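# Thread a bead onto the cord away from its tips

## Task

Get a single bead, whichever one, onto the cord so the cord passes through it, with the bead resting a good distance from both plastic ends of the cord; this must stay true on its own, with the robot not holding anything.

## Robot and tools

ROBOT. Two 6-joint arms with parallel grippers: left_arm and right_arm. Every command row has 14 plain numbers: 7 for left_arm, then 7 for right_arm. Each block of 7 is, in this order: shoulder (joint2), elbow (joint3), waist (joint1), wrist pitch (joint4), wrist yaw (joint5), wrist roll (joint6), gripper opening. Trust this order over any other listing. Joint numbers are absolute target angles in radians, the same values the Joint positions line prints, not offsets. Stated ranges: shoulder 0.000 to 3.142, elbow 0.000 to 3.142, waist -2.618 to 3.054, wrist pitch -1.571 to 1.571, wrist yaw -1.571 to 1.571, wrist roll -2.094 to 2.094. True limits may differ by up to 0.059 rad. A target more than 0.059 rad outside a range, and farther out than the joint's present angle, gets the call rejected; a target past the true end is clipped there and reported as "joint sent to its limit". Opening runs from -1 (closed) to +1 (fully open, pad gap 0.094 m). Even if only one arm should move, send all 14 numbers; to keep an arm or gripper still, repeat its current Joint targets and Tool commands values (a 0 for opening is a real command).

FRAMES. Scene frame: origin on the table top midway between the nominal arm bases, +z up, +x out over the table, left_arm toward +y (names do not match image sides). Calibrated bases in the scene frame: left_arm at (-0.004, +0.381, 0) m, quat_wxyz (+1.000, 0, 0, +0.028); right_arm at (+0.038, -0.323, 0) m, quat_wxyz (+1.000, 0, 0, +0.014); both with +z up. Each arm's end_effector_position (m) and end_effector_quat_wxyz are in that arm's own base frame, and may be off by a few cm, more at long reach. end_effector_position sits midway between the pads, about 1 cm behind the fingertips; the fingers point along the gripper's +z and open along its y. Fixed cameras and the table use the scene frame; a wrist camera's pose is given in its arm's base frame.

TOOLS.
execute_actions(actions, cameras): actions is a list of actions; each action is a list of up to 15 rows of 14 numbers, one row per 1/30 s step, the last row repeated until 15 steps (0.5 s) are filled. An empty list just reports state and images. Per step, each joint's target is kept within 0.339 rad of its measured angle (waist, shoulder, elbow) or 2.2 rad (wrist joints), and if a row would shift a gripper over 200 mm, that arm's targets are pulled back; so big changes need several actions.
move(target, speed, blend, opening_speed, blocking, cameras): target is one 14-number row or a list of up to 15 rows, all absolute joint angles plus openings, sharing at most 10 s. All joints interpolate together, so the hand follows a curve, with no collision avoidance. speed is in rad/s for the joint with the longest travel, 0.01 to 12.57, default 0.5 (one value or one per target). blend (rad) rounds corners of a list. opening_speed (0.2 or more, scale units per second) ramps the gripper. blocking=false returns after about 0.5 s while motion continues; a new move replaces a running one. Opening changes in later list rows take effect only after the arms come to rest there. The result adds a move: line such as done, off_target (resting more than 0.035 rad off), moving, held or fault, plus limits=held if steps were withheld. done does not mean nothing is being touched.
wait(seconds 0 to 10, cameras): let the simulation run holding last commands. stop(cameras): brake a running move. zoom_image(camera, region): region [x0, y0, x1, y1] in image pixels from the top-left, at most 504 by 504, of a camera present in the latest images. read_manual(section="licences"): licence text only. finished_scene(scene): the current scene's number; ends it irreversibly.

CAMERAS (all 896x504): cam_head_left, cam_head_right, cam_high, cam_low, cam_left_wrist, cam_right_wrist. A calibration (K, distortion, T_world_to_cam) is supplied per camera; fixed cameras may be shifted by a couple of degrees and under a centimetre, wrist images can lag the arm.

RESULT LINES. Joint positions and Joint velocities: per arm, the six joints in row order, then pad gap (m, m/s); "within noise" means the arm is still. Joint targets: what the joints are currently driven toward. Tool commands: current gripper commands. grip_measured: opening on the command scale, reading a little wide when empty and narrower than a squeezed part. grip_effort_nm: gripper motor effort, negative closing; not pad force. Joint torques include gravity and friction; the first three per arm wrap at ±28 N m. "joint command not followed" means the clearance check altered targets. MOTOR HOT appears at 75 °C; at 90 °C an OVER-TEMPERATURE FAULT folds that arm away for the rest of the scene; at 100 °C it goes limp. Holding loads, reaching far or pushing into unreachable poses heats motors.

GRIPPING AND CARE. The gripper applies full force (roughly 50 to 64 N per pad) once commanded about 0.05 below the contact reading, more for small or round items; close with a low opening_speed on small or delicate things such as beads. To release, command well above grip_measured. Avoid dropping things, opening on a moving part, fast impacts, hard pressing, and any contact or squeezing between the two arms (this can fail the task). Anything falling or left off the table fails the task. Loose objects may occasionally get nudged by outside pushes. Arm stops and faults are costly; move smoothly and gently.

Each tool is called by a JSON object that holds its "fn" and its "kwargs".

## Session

{"fn": "execute_actions", "kwargs": {"actions": []}}

Scene clock: 0.00 s.
left_arm: end_effector_position=(+0.4037, +0.0121, +0.1102) grip_measured=+1.000 grip_effort_nm=n/a end_effector_quat_wxyz=(+0.590, -0.022, +0.806, +0.037) | right_arm: end_effector_position=(+0.4107, -0.0136, +0.1308) grip_measured=+1.000 grip_effort_nm=n/a end_effector_quat_wxyz=(+0.636, +0.016, +0.771, -0.041)
Joint names: [shoulder, elbow, waist, wrist pitch, wrist yaw, wrist roll]
Joint positions: left_arm=[1.534 0.395 -0.018 0.833 -0.104 0.002 0.094] | right_arm=[1.572 0.383 0.002 0.999 0.086 -0.027 0.094]
Joint velocities: within noise
Joint torques (N m): no reading
Heat: left arm: 32 °C; right arm: 30 °C.
Joint targets: left_arm=[1.523 0.406 -0.018 0.843 -0.105 0.001] | right_arm=[1.561 0.393 0.002 1.008 0.087 -0.027]
Tool commands: left_gripper/opening=+1.0 right_gripper/opening=+1.0
camera_calibration:
cam_left_wrist: T_world_to_cam=[[0.0385987, -0.987031, -0.155819, 0.0179727], [-0.870684, 0.0432949, -0.489933, 0.430825], [0.490326, 0.15458, -0.857721, 0.00785137], [0, 0, 0, 1]] pos_world=[0.370569, -0.00212655, 0.22061]
cam_right_wrist: T_world_to_cam=[[-0.0964662, -0.993725, -0.0566169, 0.0354012], [-0.795915, 0.11117, -0.595113, 0.431394], [0.597673, -0.012346, -0.801645, -0.0248206], [0, 0, 0, 1]] pos_world=[0.361603, -0.0130855, 0.238835]

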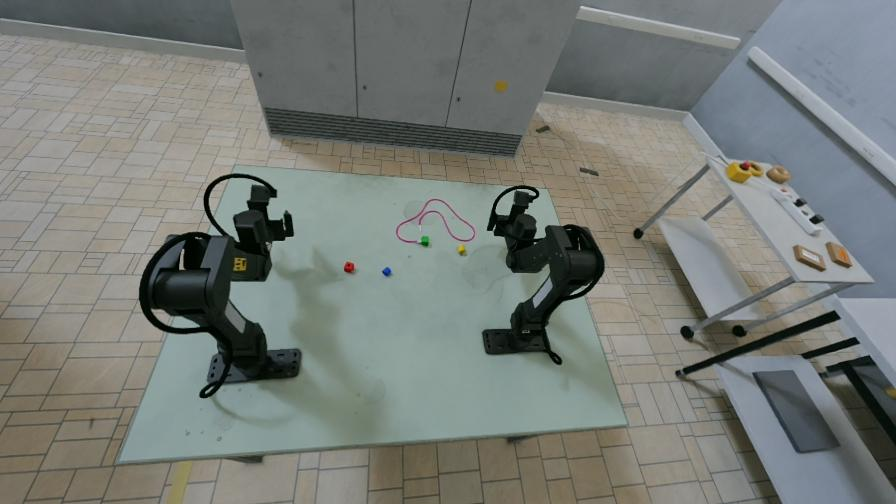

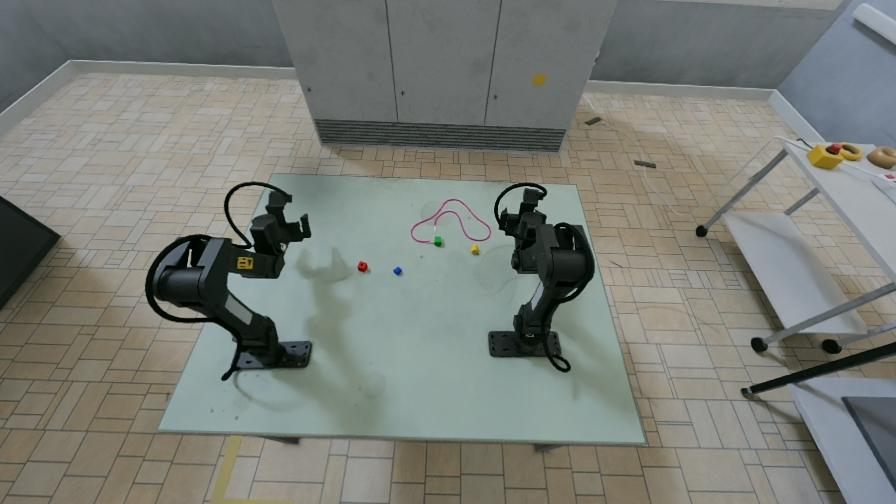

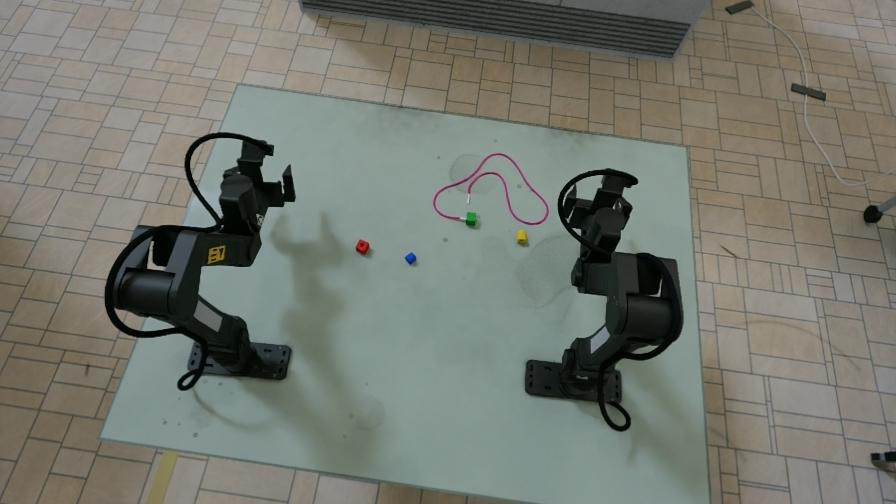

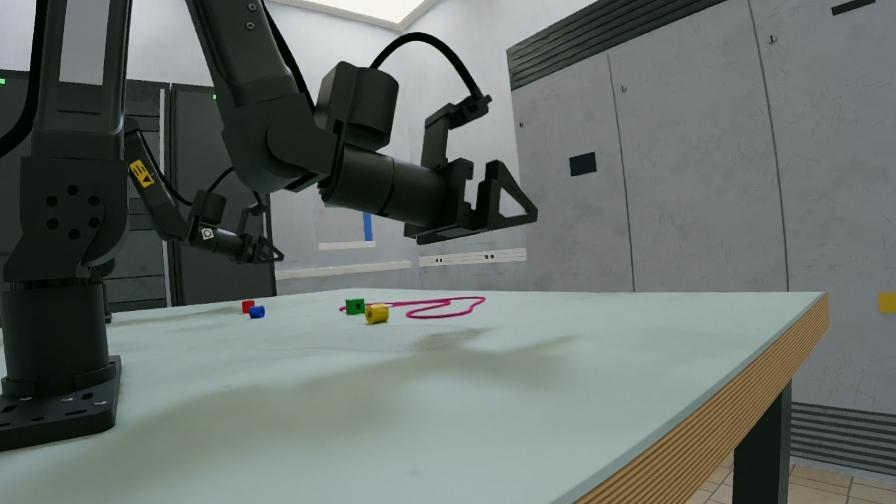

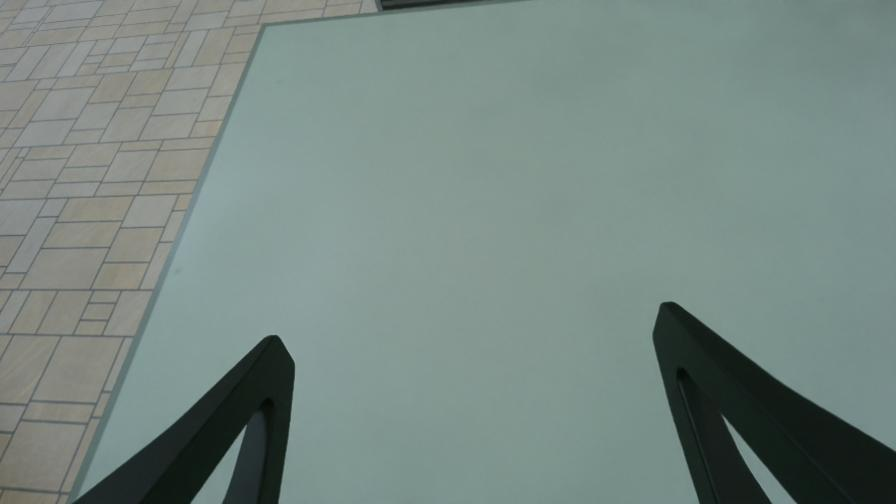

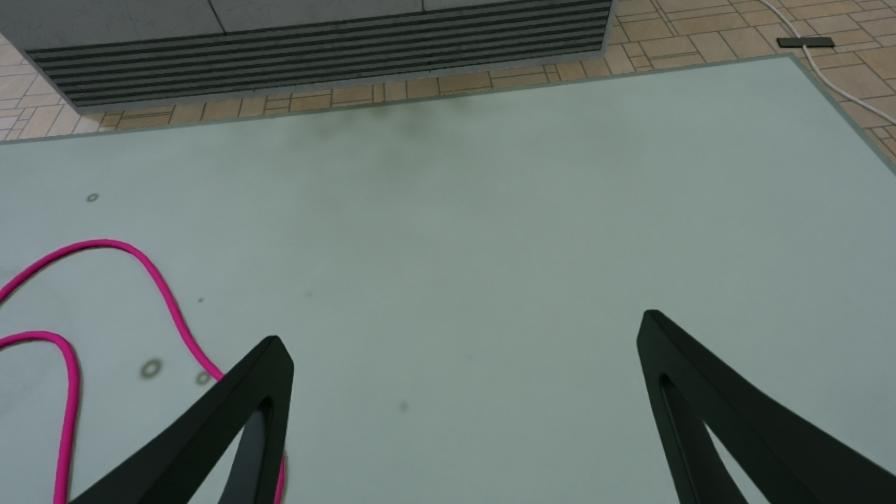

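{"fn": "zoom_image", "kwargs": {"camera": "cam_high", "region": [340, 140, 560, 280]}}

{"fn": "zoom_image", "kwargs": {"camera": "cam_low", "region": [230, 270, 500, 340]}}

Scaled by 2.291 from the camera's 896x504 image, which has a finer 1280x720 frame.

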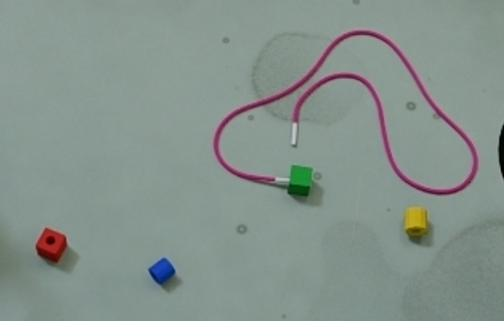

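Scaled by 1.867 from the camera's 896x504 image, which has a finer 1280x720 frame.

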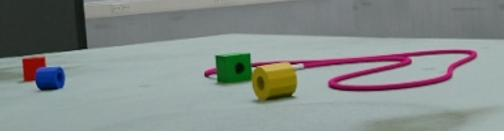

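{"fn": "move", "kwargs": {"target": [2.185, 2.007, -0.887, -1.39, 0.0, 0.165, 0.0, 2.357, 2.229, 0.57, -1.173, 0.0, 0.63, -0.2], "speed": 1.1}}

Scene clock: 67.43 s.
left_arm: end_effector_position=(+0.2644, -0.3253, +0.1024) grip_measured=+0.002 grip_effort_nm=-0.095 end_effector_quat_wxyz=(+0.001, +0.501, +0.865, +0.002) | right_arm: end_effector_position=(+0.4338, +0.2820, +0.0905) grip_measured=-0.197 grip_effort_nm=-0.173 end_effector_quat_wxyz=(+0.105, +0.025, +0.991, +0.073)
Joint names: [shoulder, elbow, waist, wrist pitch, wrist yaw, wrist roll]
Joint positions: left_arm=[2.164 1.977 -0.893 -1.384 -0.005 0.157 0.047] | right_arm=[2.338 2.185 0.574 -1.162 -0.002 0.624 0.038]
Joint velocities: within noise
Joint torques (N m): left_arm=[-9.55 7.69 0.44 0.3 0.03 0.05] | right_arm=[-11.49 9.7 -0.36 0.39 -0.01 0.06]
Heat: left arm: 34 °C; right arm: 31 °C.
Joint targets: left_arm=[2.185 2.007 -0.887 -1.390 0.000 0.165] | right_arm=[2.357 2.229 0.570 -1.173 0.000 0.630]
move: off_target (right_arm); right_arm: the elbow is farthest, 0.044 rad from its target
camera_calibration:
cam_left_wrist: T_world_to_cam=[[-0.924532, -0.381097, -0.00223119, 0.12507], [-0.281711, 0.679457, 0.677478, 0.251984], [-0.256669, 0.626979, -0.735539, 0.460278], [0, 0, 0, 1]] pos_world=[0.304757, -0.412133, 0.168118]
cam_right_wrist: T_world_to_cam=[[-0.13218, -0.976535, -0.170022, 0.349945], [-0.856615, 0.0262324, 0.515289, 0.342622], [-0.498738, 0.213754, -0.839982, 0.348029], [0, 0, 0, 1]] pos_world=[0.513326, 0.258353, 0.175287]

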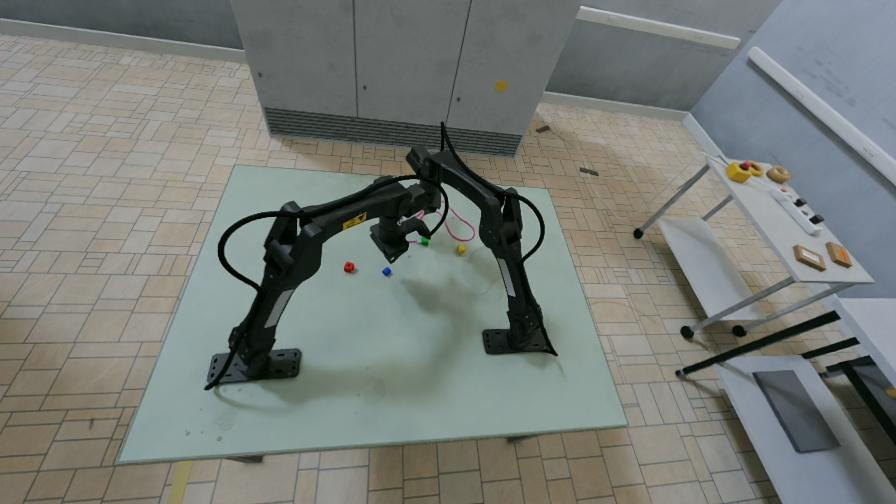

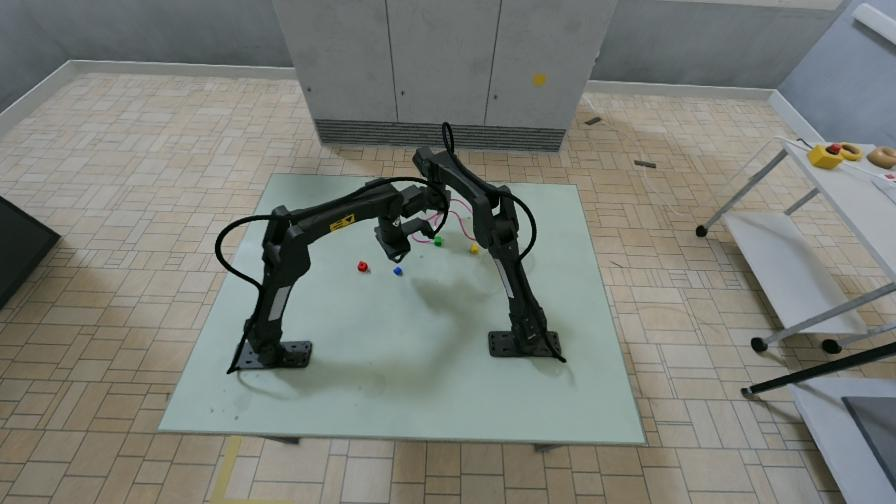

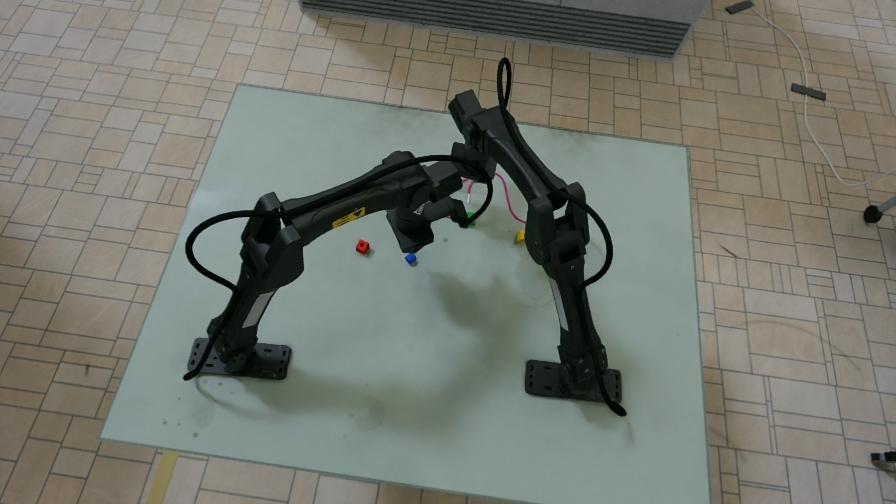

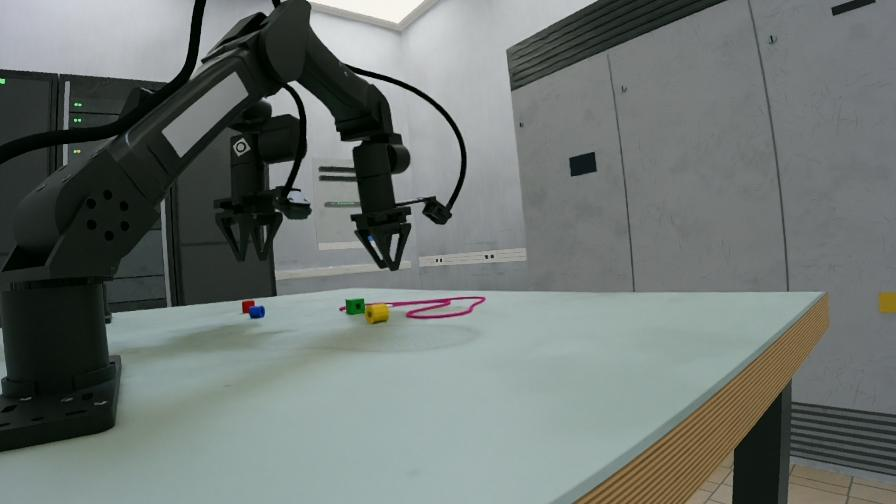

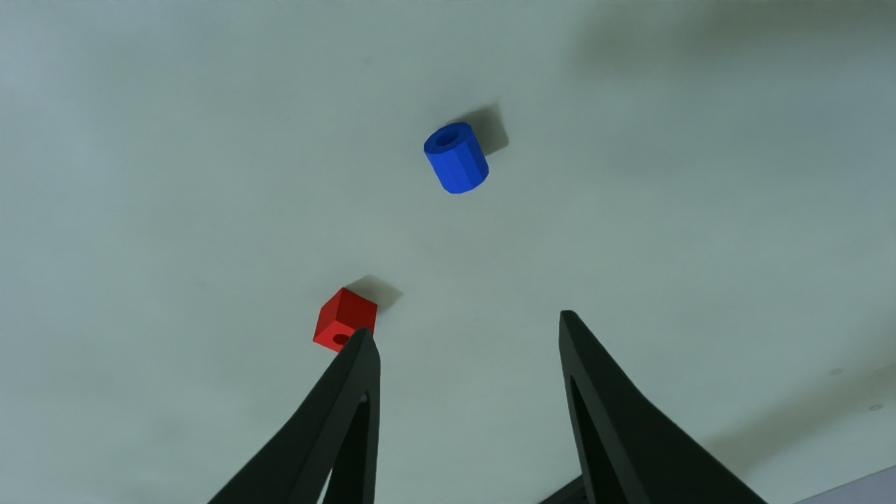

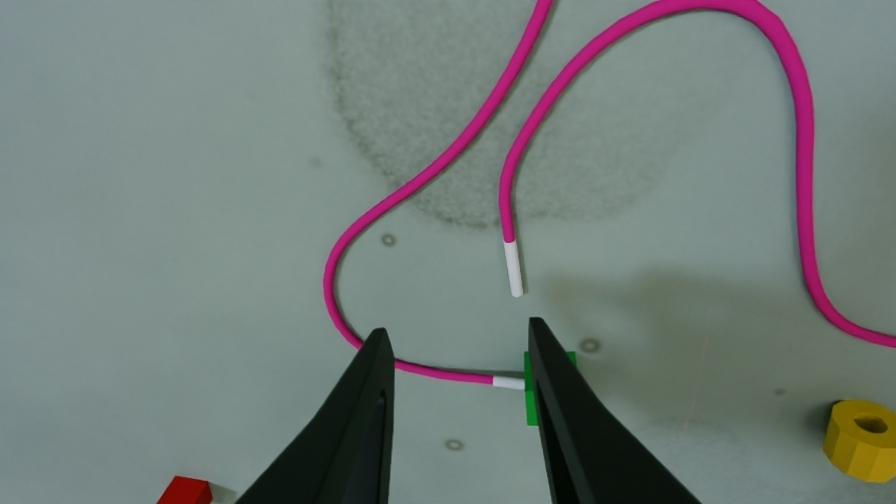

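{"fn": "move", "kwargs": {"target": [[2.245, 1.703, -0.881, -1.032, 0.0, 0.109, 0.0, 2.375, 1.935, 0.551, -0.866, 0.0, 0.602, -0.5], [2.245, 1.703, -0.881, -1.032, 0.0, 0.109, -0.62, 2.375, 1.935, 0.551, -0.866, 0.0, 0.602, -0.97]], "speed": 0.4, "opening_speed": 0.8, "cameras": ["cam_left_wrist", "cam_right_wrist", "cam_low"]}}

Scene clock: 109.07 s.
left_arm: end_effector_position=(+0.2684, -0.3280, +0.0099) grip_measured=-0.604 grip_effort_nm=-0.979 end_effector_quat_wxyz=(+0.002, +0.480, +0.877, +0.002) | right_arm: end_effector_position=(+0.4434, +0.2763, +0.0295) grip_measured=-0.952 grip_effort_nm=-1.043 end_effector_quat_wxyz=(+0.113, +0.026, +0.990, +0.076)
Joint names: [shoulder, elbow, waist, wrist pitch, wrist yaw, wrist roll]
Joint positions: left_arm=[2.226 1.707 -0.889 -1.049 -0.005 0.113 0.019] | right_arm=[2.352 1.964 0.555 -0.909 -0.002 0.607 0.002]
Joint velocities: within noise
Joint torques (N m): left_arm=[-10.17 4.88 0.65 0.49 0.02 -0.05] | right_arm=[-11.36 4.11 -0.29 0.94 0.01 -0.04]
Heat: left arm: 30 °C; right arm: 34 °C.
Joint targets: left_arm=[2.245 1.703 -0.881 -1.032 0.000 0.109] | right_arm=[2.375 1.935 0.551 -0.866 0.000 0.602]
move: off_target (right_arm); target 2's new numbers were sent with right_arm's wrist pitch 0.042 rad from that target; right_arm: the wrist pitch is farthest, 0.043 rad from its target
camera_calibration:
cam_left_wrist: T_world_to_cam=[[-0.905102, -0.425185, -0.00295325, 0.107893], [-0.315343, 0.666588, 0.67544, 0.322487], [-0.285218, 0.612274, -0.737409, 0.397775], [0, 0, 0, 1]] pos_world=[0.312801, -0.412638, 0.0758202]
cam_right_wrist: T_world_to_cam=[[-0.131325, -0.975319, -0.177503, 0.334894], [-0.865187, 0.0253513, 0.500809, 0.386944], [-0.483948, 0.219342, -0.847162, 0.294894], [0, 0, 0, 1]] pos_world=[0.521472, 0.252136, 0.115482]
Images, in order (width x height): cam_low 896x504, cam_left_wrist 896x504, cam_right_wrist 896x504.

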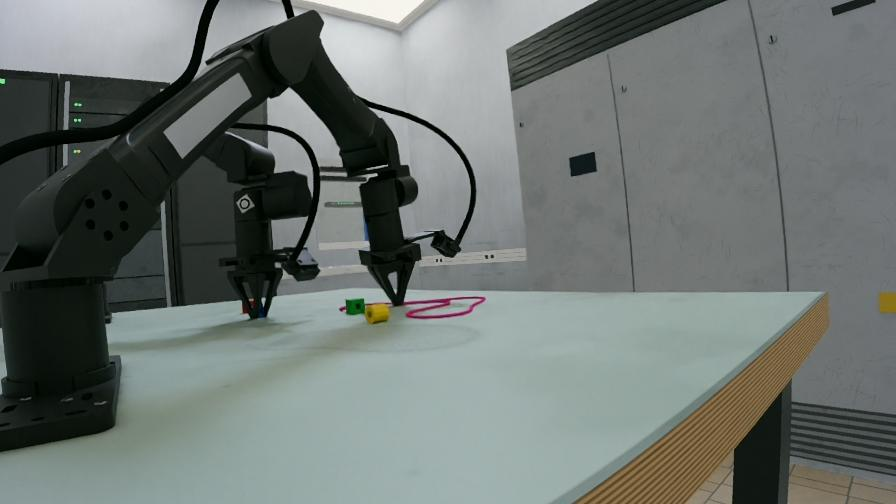

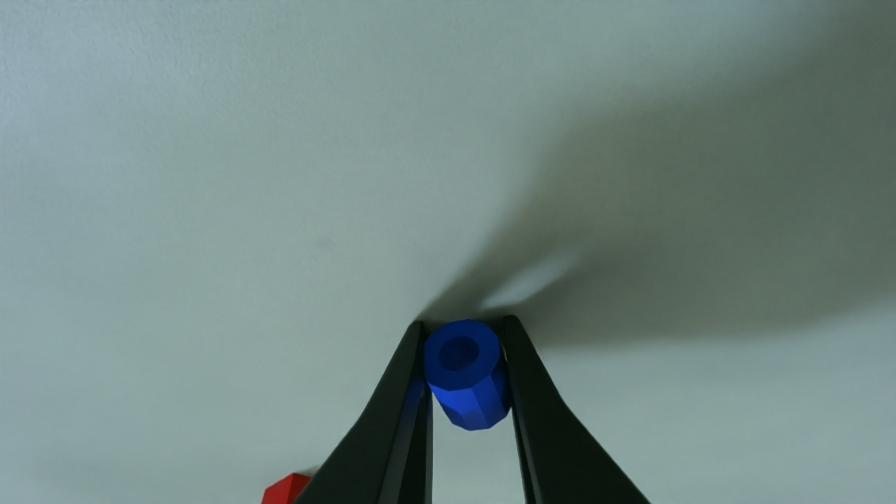

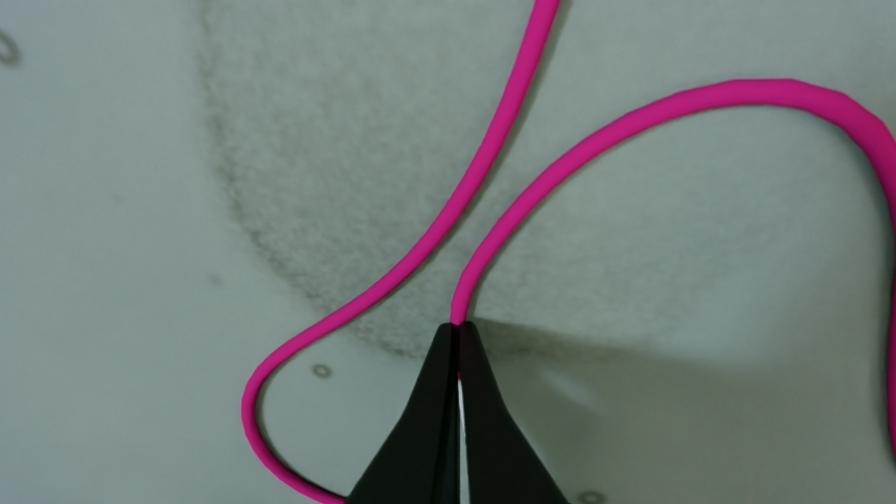

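{"fn": "move", "kwargs": {"target": [[2.164, 2.00, -0.889, -1.39, 0.0, 0.109, -0.62, 2.357, 2.229, 0.565, -1.18, 0.0, 0.615, -0.97], [1.584, 1.255, -0.60, -0.27, 0.0, 0.05, -0.62, 1.847, 1.462, 0.636, -1.165, 0.0, 0.66, -0.97], [2.16, 0.988, -0.55, 1.19, 0.0, 0.0, -0.62, 2.037, 1.435, 0.5705, -0.96, 0.0, 0.60, -0.97]], "speed": [0.6, 0.8, 0.5], "blend": [0.05, 0.03, 0], "cameras": ["cam_left_wrist", "cam_right_wrist", "cam_low", "cam_high"]}}

Scene clock: 152.00 s.
left_arm: end_effector_position=(+0.4805, -0.2987, +0.1411) grip_measured=-0.608 grip_effort_nm=-1.033 end_effector_quat_wxyz=(+0.680, +0.195, +0.680, -0.193) | right_arm: end_effector_position=(+0.3147, +0.2076, +0.0255) grip_measured=-0.953 grip_effort_nm=-1.057 end_effector_quat_wxyz=(+0.005, +0.012, +1.000, +0.005)
Joint names: [shoulder, elbow, waist, wrist pitch, wrist yaw, wrist roll]
Joint positions: left_arm=[2.143 0.99 -0.558 1.153 -0.002 0.003 0.018] | right_arm=[2.022 1.45 0.579 -0.984 -0.003 0.604 0.002]
Joint velocities: within noise
Joint torques (N m): left_arm=[-9.13 4.67 0.66 1.88 0.01 -0.04] | right_arm=[-8.77 4.49 -0.73 0.29 0.03 -0.03]
Heat: left arm: 29 °C; right arm: 36 °C.
Joint targets: left_arm=[2.160 0.988 -0.550 1.190 0.000 0.000] | right_arm=[2.037 1.435 0.571 -0.960 0.000 0.600]
move: off_target (left_arm); left_arm: the wrist pitch is farthest, 0.037 rad from its target
camera_calibration:
cam_left_wrist: T_world_to_cam=[[-0.52536, -0.84048, -0.132629, 0.0246005], [-0.521785, 0.441354, -0.730032, 0.511437], [0.672114, -0.314326, -0.670419, -0.209111], [0, 0, 0, 1]] pos_world=[0.420331, -0.270777, 0.236436]
cam_right_wrist: T_world_to_cam=[[-0.125022, -0.992087, -0.0114908, 0.247512], [-0.737578, 0.0851903, 0.669866, 0.222456], [-0.663587, 0.0922234, -0.742393, 0.324527], [0, 0, 0, 1]] pos_world=[0.410375, 0.196673, 0.094755]
Images, in order (width x height): cam_high 896x504, cam_low 896x504, cam_left_wrist 896x504, cam_right_wrist 896x504.

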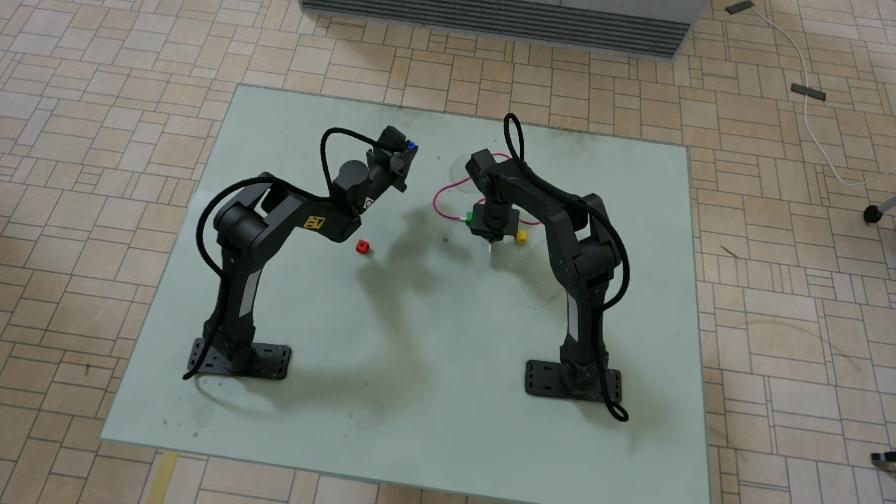

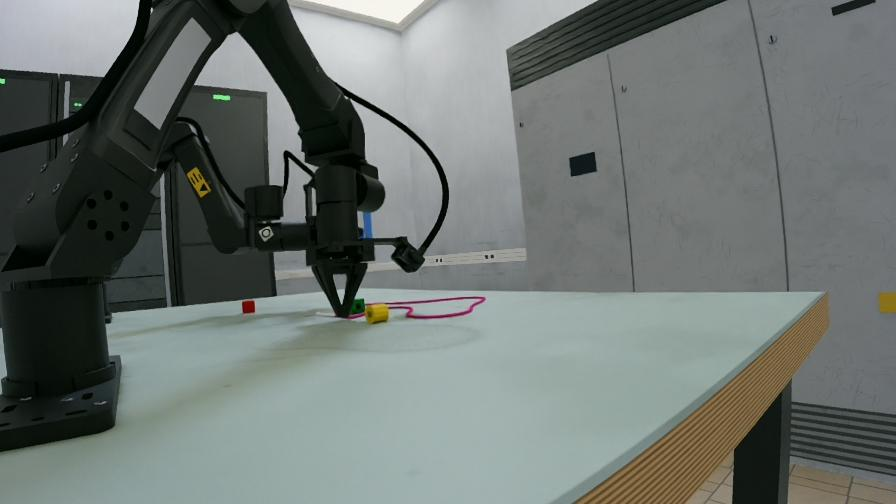

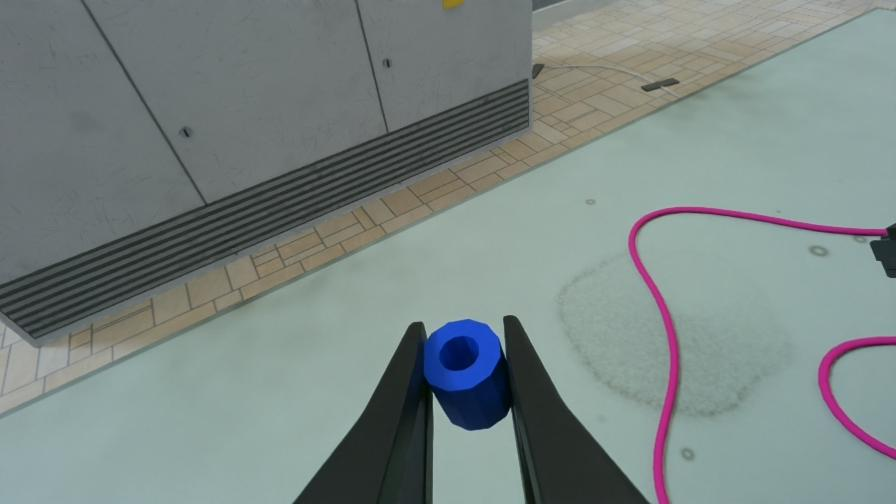

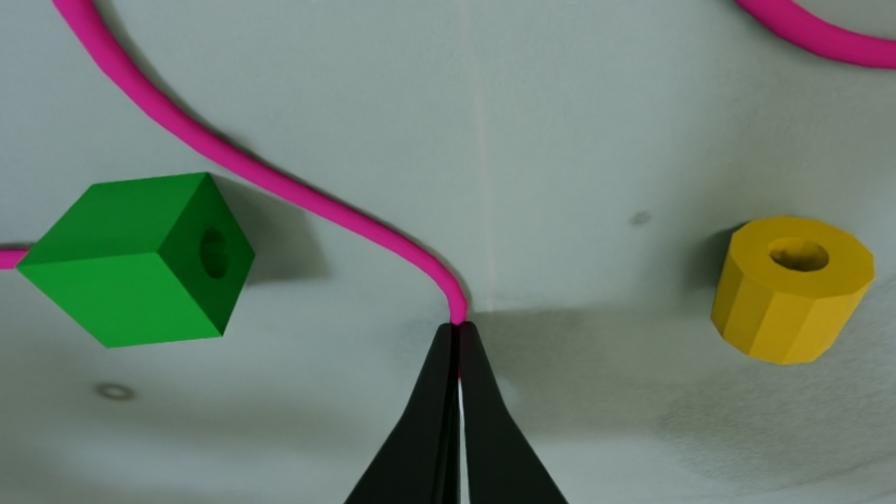

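{"fn": "move", "kwargs": {"target": [[2.16, 0.988, -0.55, 1.19, 0.0, 0.0, -0.62, 2.037, 1.435, 0.5705, -0.96, 0.0, 0.60, -0.4], [2.16, 0.988, -0.55, 1.19, 0.0, 0.0, -0.62, 2.01, 1.62, 0.5705, -1.11, 0.0, 0.60, -0.4], [2.16, 0.988, -0.55, 1.19, 0.0, 0.0, -0.62, 2.22, 2.073, 0.570, -1.41, 0.0, -0.50, -0.4]], "speed": [0.3, 0.5, 0.8], "blend": [0, 0.03, 0], "opening_speed": 1.5, "cameras": ["cam_right_wrist", "cam_high"]}}

Scene clock: 183.97 s.
left_arm: end_effector_position=(+0.4805, -0.2987, +0.1413) grip_measured=-0.608 grip_effort_nm=-1.033 end_effector_quat_wxyz=(+0.680, +0.195, +0.679, -0.193) | right_arm: end_effector_position=(+0.3572, +0.2354, +0.1013) grip_measured=-0.403 grip_effort_nm=0.120 end_effector_quat_wxyz=(+0.002, -0.511, +0.860, +0.002)
Joint names: [shoulder, elbow, waist, wrist pitch, wrist yaw, wrist roll]
Joint positions: left_arm=[2.143 0.99 -0.558 1.154 -0.002 0.003 0.018] | right_arm=[2.201 2.031 0.579 -1.398 -0.003 -0.494 0.028]
Joint velocities: within noise
Joint torques (N m): left_arm=[-9.13 4.67 0.66 1.87 0 -0.04] | right_arm=[-10.17 9.05 -0.8 -0.09 0.01 -0.04]
Heat: left arm: 32 °C; right arm: 34 °C.
Joint targets: left_arm=[2.160 0.988 -0.550 1.190 0.000 0.000] | right_arm=[2.220 2.073 0.570 -1.410 0.000 -0.500]
move: off_target (left_arm, right_arm); left_arm: the wrist pitch is farthest, 0.036 rad from its target; right_arm: the elbow is farthest, 0.042 rad from its target
camera_calibration:
cam_right_wrist: T_world_to_cam=[[0.825822, -0.563929, -0.0015807, -0.16016], [-0.416227, -0.611412, 0.673001, 0.249602], [-0.380492, -0.555121, -0.73964, 0.45738], [0, 0, 0, 1]] pos_world=[0.410184, 0.316193, 0.170061]
Images, in order (width x height): cam_high 896x504, cam_right_wrist 896x504.

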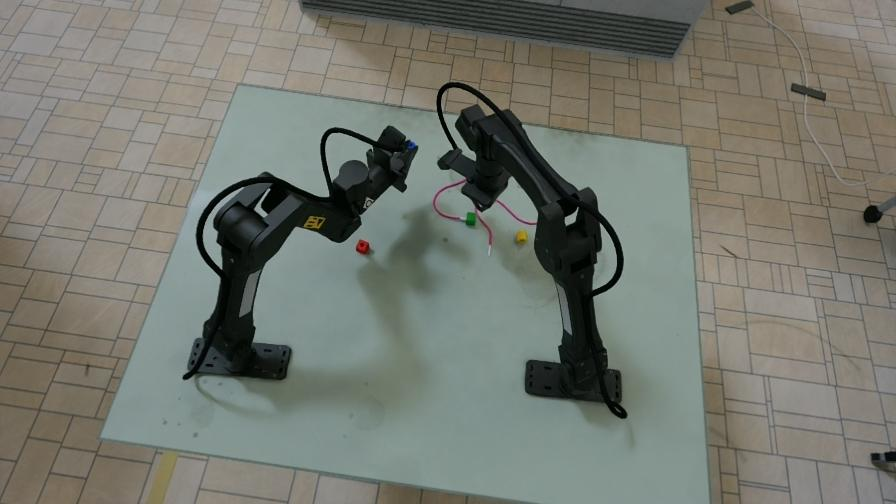

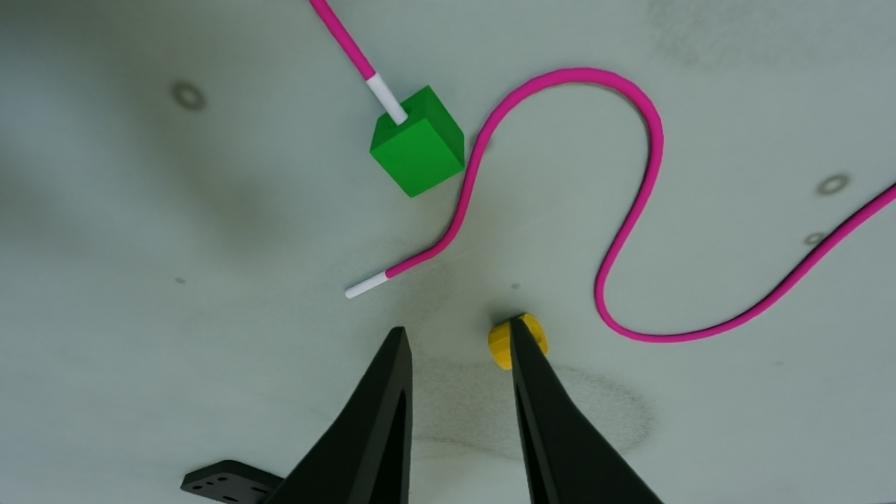

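{"fn": "move", "kwargs": {"target": [[2.16, 0.988, -0.55, 1.19, 0.0, 0.0, -0.62, 2.127, 1.639, 0.560, -1.032, 0.0, -0.093, -0.6], [2.16, 0.988, -0.55, 1.19, 0.0, 0.0, -0.62, 2.127, 1.639, 0.560, -1.032, 0.0, -0.093, -0.97]], "speed": 0.4, "opening_speed": 0.8, "cameras": ["cam_right_wrist", "cam_low"]}}

Scene clock: 217.60 s.
left_arm: end_effector_position=(+0.4805, -0.2987, +0.1413) grip_measured=-0.608 grip_effort_nm=-1.023 end_effector_quat_wxyz=(+0.680, +0.195, +0.679, -0.193) | right_arm: end_effector_position=(+0.3458, +0.2212, +0.0234) grip_measured=-0.947 grip_effort_nm=-0.979 end_effector_quat_wxyz=(-0.001, -0.326, +0.945, +0.001)
Joint names: [shoulder, elbow, waist, wrist pitch, wrist yaw, wrist roll]
Joint positions: left_arm=[2.143 0.99 -0.558 1.154 -0.002 0.003 0.018] | right_arm=[2.164 1.66 0.566 -1.069 -0.002 -0.098 0.002]
Joint velocities: within noise
Joint torques (N m): left_arm=[-9.13 4.64 0.68 1.87 0 -0.04] | right_arm=[-14.02 4.12 -0.55 0.38 0.01 0.06]
Heat: left arm: 33 °C; right arm: 36 °C.
Joint targets: left_arm=[2.160 0.988 -0.550 1.190 0.000 0.000] | right_arm=[2.127 1.639 0.560 -1.032 0.000 -0.093]
move: off_target (left_arm, right_arm); target 2's new numbers were sent with right_arm's wrist pitch 0.041 rad from that target; left_arm: the wrist pitch is farthest, 0.036 rad from its target; right_arm: the shoulder is farthest, 0.037 rad from its target
camera_calibration:
cam_right_wrist: T_world_to_cam=[[0.533838, -0.845585, -0.0016103, 0.00438853], [-0.621413, -0.393602, 0.677439, 0.311247], [-0.573466, -0.360642, -0.735578, 0.411239], [0, 0, 0, 1]] pos_world=[0.426902, 0.274528, 0.0916544]
Images, in order (width x height): cam_low 896x504, cam_right_wrist 896x504.

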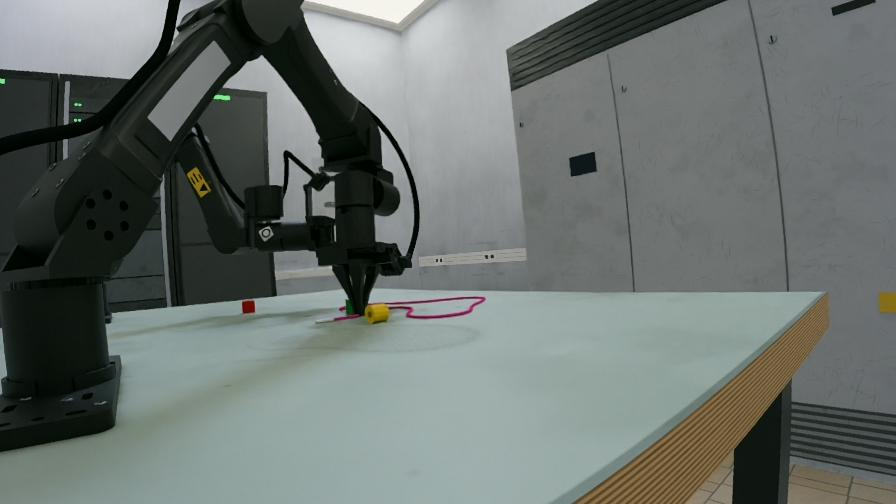

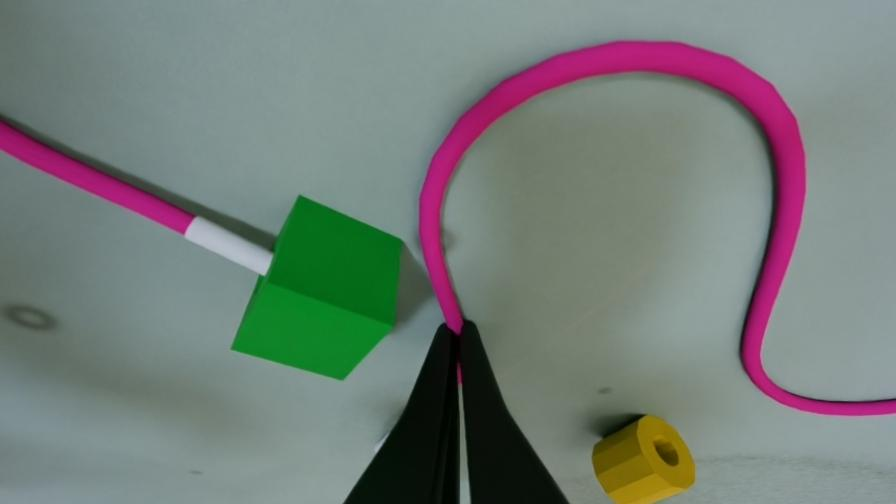

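{"fn": "move", "kwargs": {"target": [[2.16, 0.988, -0.55, 1.19, 0.0, 0.0, -0.62, 2.10, 1.94, 0.560, -1.36, 0.0, -0.093, -0.97], [2.16, 0.988, -0.55, 1.19, 0.0, 0.0, -0.62, 1.438, 0.908, 0.59, -0.27, 0.0, 0.0, -0.97], [2.16, 0.988, -0.55, 1.19, 0.0, 0.0, -0.62, 1.566, 0.745, 0.60, 0.845, 0.0, 0.0, -0.97], [2.342, 1.042, -0.793, 1.352, 0.0, 0.0, -0.62, 1.566, 0.745, 0.60, 0.845, 0.0, 0.0, -0.97]], "speed": [0.6, 0.9, 0.9, 0.5], "blend": [0.05, 0.1, 0.02, 0], "cameras": ["cam_left_wrist", "cam_right_wrist", "cam_high", "cam_low"]}}

Scene clock: 254.40 s.
left_arm: end_effector_position=(+0.3971, -0.4110, +0.0896) grip_measured=-0.608 grip_effort_nm=-1.028 end_effector_quat_wxyz=(+0.649, +0.279, +0.651, -0.278) | right_arm: end_effector_position=(+0.3972, +0.2682, +0.2530) grip_measured=-0.953 grip_effort_nm=-1.053 end_effector_quat_wxyz=(+0.681, -0.206, +0.672, +0.207)
Joint names: [shoulder, elbow, waist, wrist pitch, wrist yaw, wrist roll]
Joint positions: left_arm=[2.324 1.019 -0.802 1.301 0.007 0.001 0.018] | right_arm=[1.556 0.763 0.591 0.805 -0.002 -0.002 0.002]
Joint velocities: within noise
Joint torques (N m): left_arm=[-9.77 5.96 0.73 1.99 -0.08 -0.02] | right_arm=[-5.81 5.27 0.79 2.18 -0.01 0.03]
Heat: left arm: 33 °C; right arm: 35 °C.
Joint targets: left_arm=[2.342 1.042 -0.793 1.352 0.000 0.000] | right_arm=[1.566 0.745 0.600 0.845 0.000 0.000]
move: off_target (left_arm, right_arm); left_arm: the wrist pitch is farthest, 0.051 rad from its target; right_arm: the wrist pitch is farthest, 0.040 rad from its target
camera_calibration:
cam_left_wrist: T_world_to_cam=[[-0.719283, -0.682463, -0.129909, 0.0211717], [-0.398337, 0.558351, -0.727717, 0.478789], [0.569174, -0.471687, -0.673463, -0.246389], [0, 0, 0, 1]] pos_world=[0.346186, -0.369102, 0.185239]
cam_right_wrist: T_world_to_cam=[[0.55702, -0.824649, -0.0984004, 0.0267661], [-0.594066, -0.31284, -0.741092, 0.532557], [0.580357, 0.471259, -0.664154, -0.0730388], [0, 0, 0, 1]] pos_world=[0.343853, 0.223098, 0.348798]
Images, in order (width x height): cam_high 896x504, cam_low 896x504, cam_left_wrist 896x504, cam_right_wrist 896x504.

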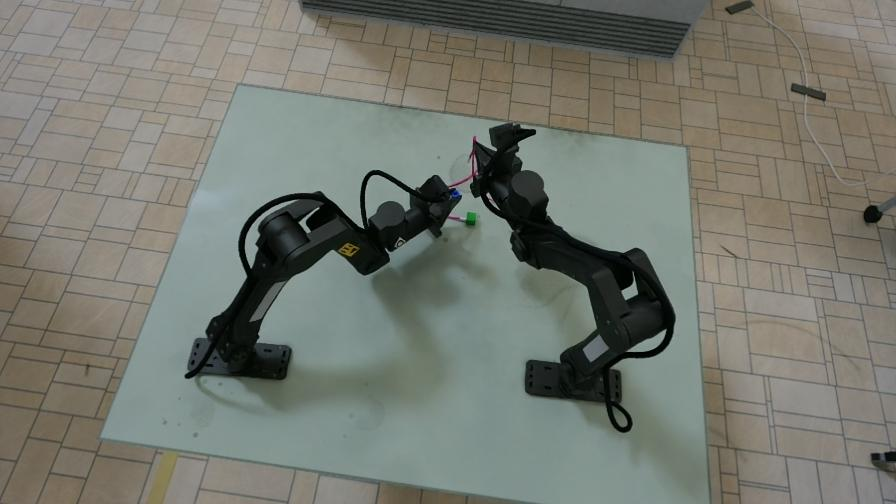

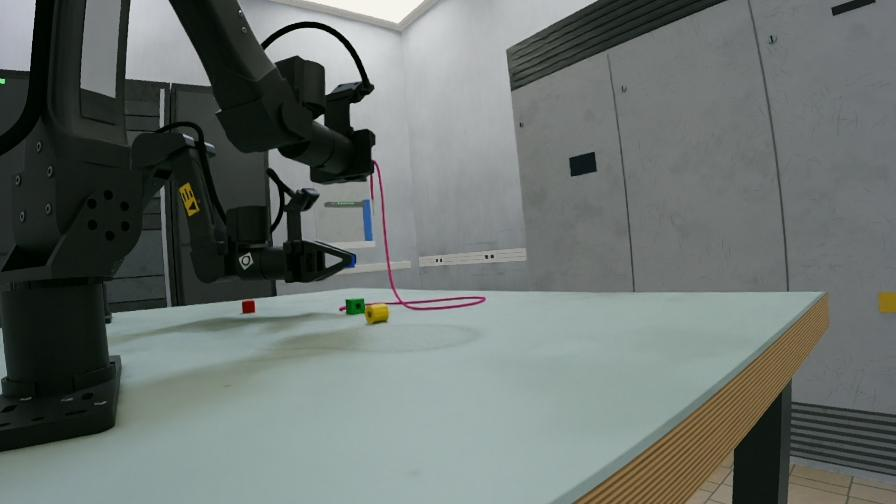

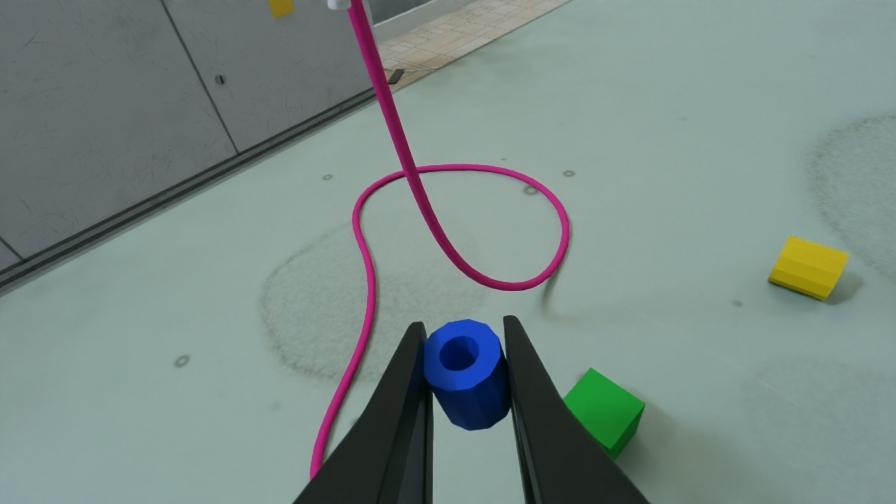

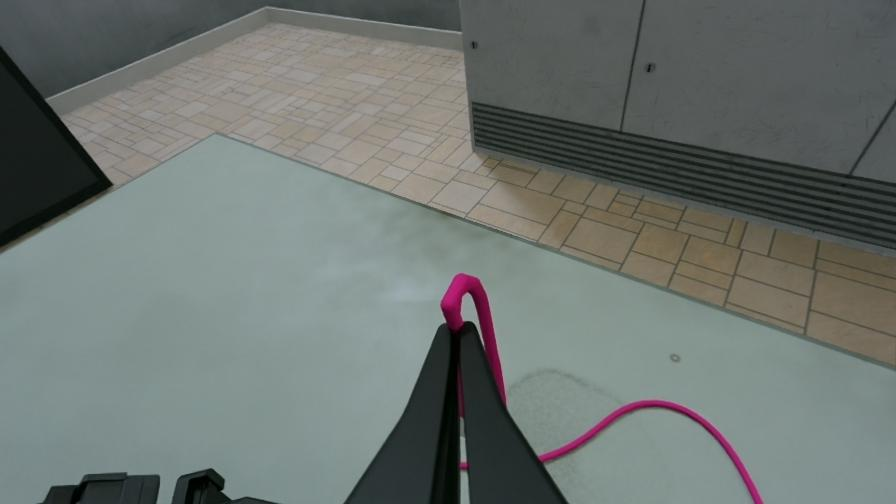

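{"fn": "move", "kwargs": {"target": [2.342, 1.042, -0.793, 1.352, 0.0, 0.0, -0.62, 1.610, 0.640, 0.680, 0.983, 0.0, 0.0, -0.97], "speed": 0.25, "cameras": ["cam_left_wrist", "cam_high"]}}

{"fn": "zoom_image", "kwargs": {"camera": "cam_left_wrist", "region": [380, 200, 540, 400]}}

Scene clock: 265.90 s.
left_arm: end_effector_position=(+0.3971, -0.4110, +0.0896) grip_measured=-0.608 grip_effort_nm=-1.033 end_effector_quat_wxyz=(+0.649, +0.279, +0.651, -0.278) | right_arm: end_effector_position=(+0.3653, +0.2934, +0.2179) grip_measured=-0.953 grip_effort_nm=-1.057 end_effector_quat_wxyz=(+0.666, -0.235, +0.668, +0.233)
Joint names: [shoulder, elbow, waist, wrist pitch, wrist yaw, wrist roll]
Joint positions: left_arm=[2.324 1.019 -0.802 1.301 0.007 0 0.018] | right_arm=[1.601 0.655 0.674 0.943 -0.001 -0.002 0.002]
Joint velocities: within noise
Joint torques (N m): left_arm=[-9.78 5.96 0.75 2 -0.08 -0.02] | right_arm=[-5.85 5 0.53 2.18 0 0.02]
Heat: left arm: 35 °C; right arm: 33 °C.
Joint targets: left_arm=[2.342 1.042 -0.793 1.352 0.000 0.000] | right_arm=[1.610 0.640 0.680 0.983 0.000 0.000]
move: off_target (left_arm, right_arm); left_arm: the wrist pitch is farthest, 0.051 rad from its target; right_arm: the wrist pitch is farthest, 0.040 rad from its target
camera_calibration:
cam_left_wrist: T_world_to_cam=[[-0.719333, -0.682485, -0.129516, 0.0211766], [-0.39852, 0.558147, -0.727774, 0.478731], [0.568983, -0.471897, -0.673477, -0.246351], [0, 0, 0, 1]] pos_world=[0.346186, -0.369002, 0.185239]
Images, in order (width x height): cam_high 896x504, cam_left_wrist 896x504.

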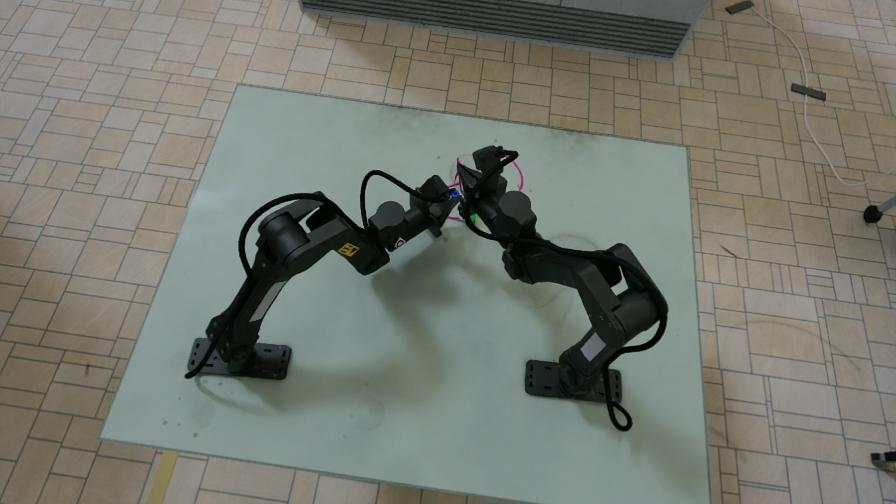

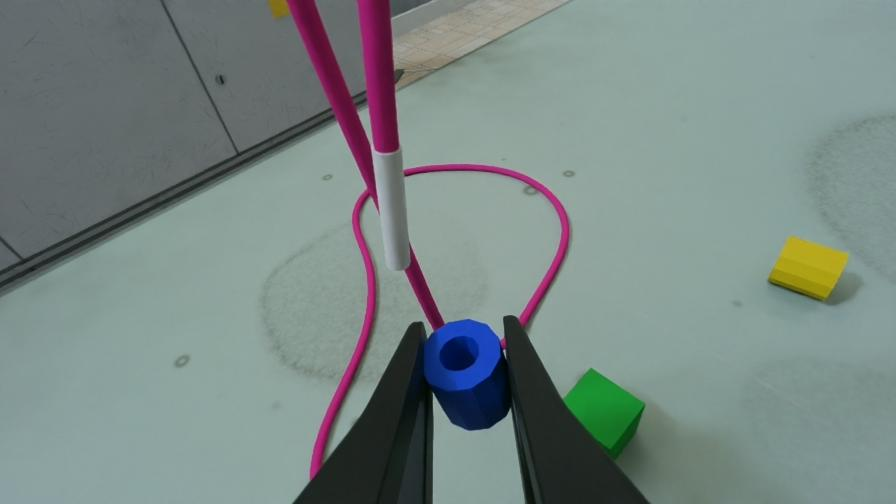

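Scaled by 2.520 from the camera's 896x504 image, which has a finer 1280x720 frame.

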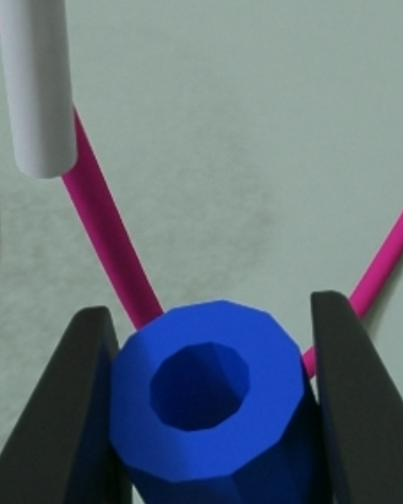

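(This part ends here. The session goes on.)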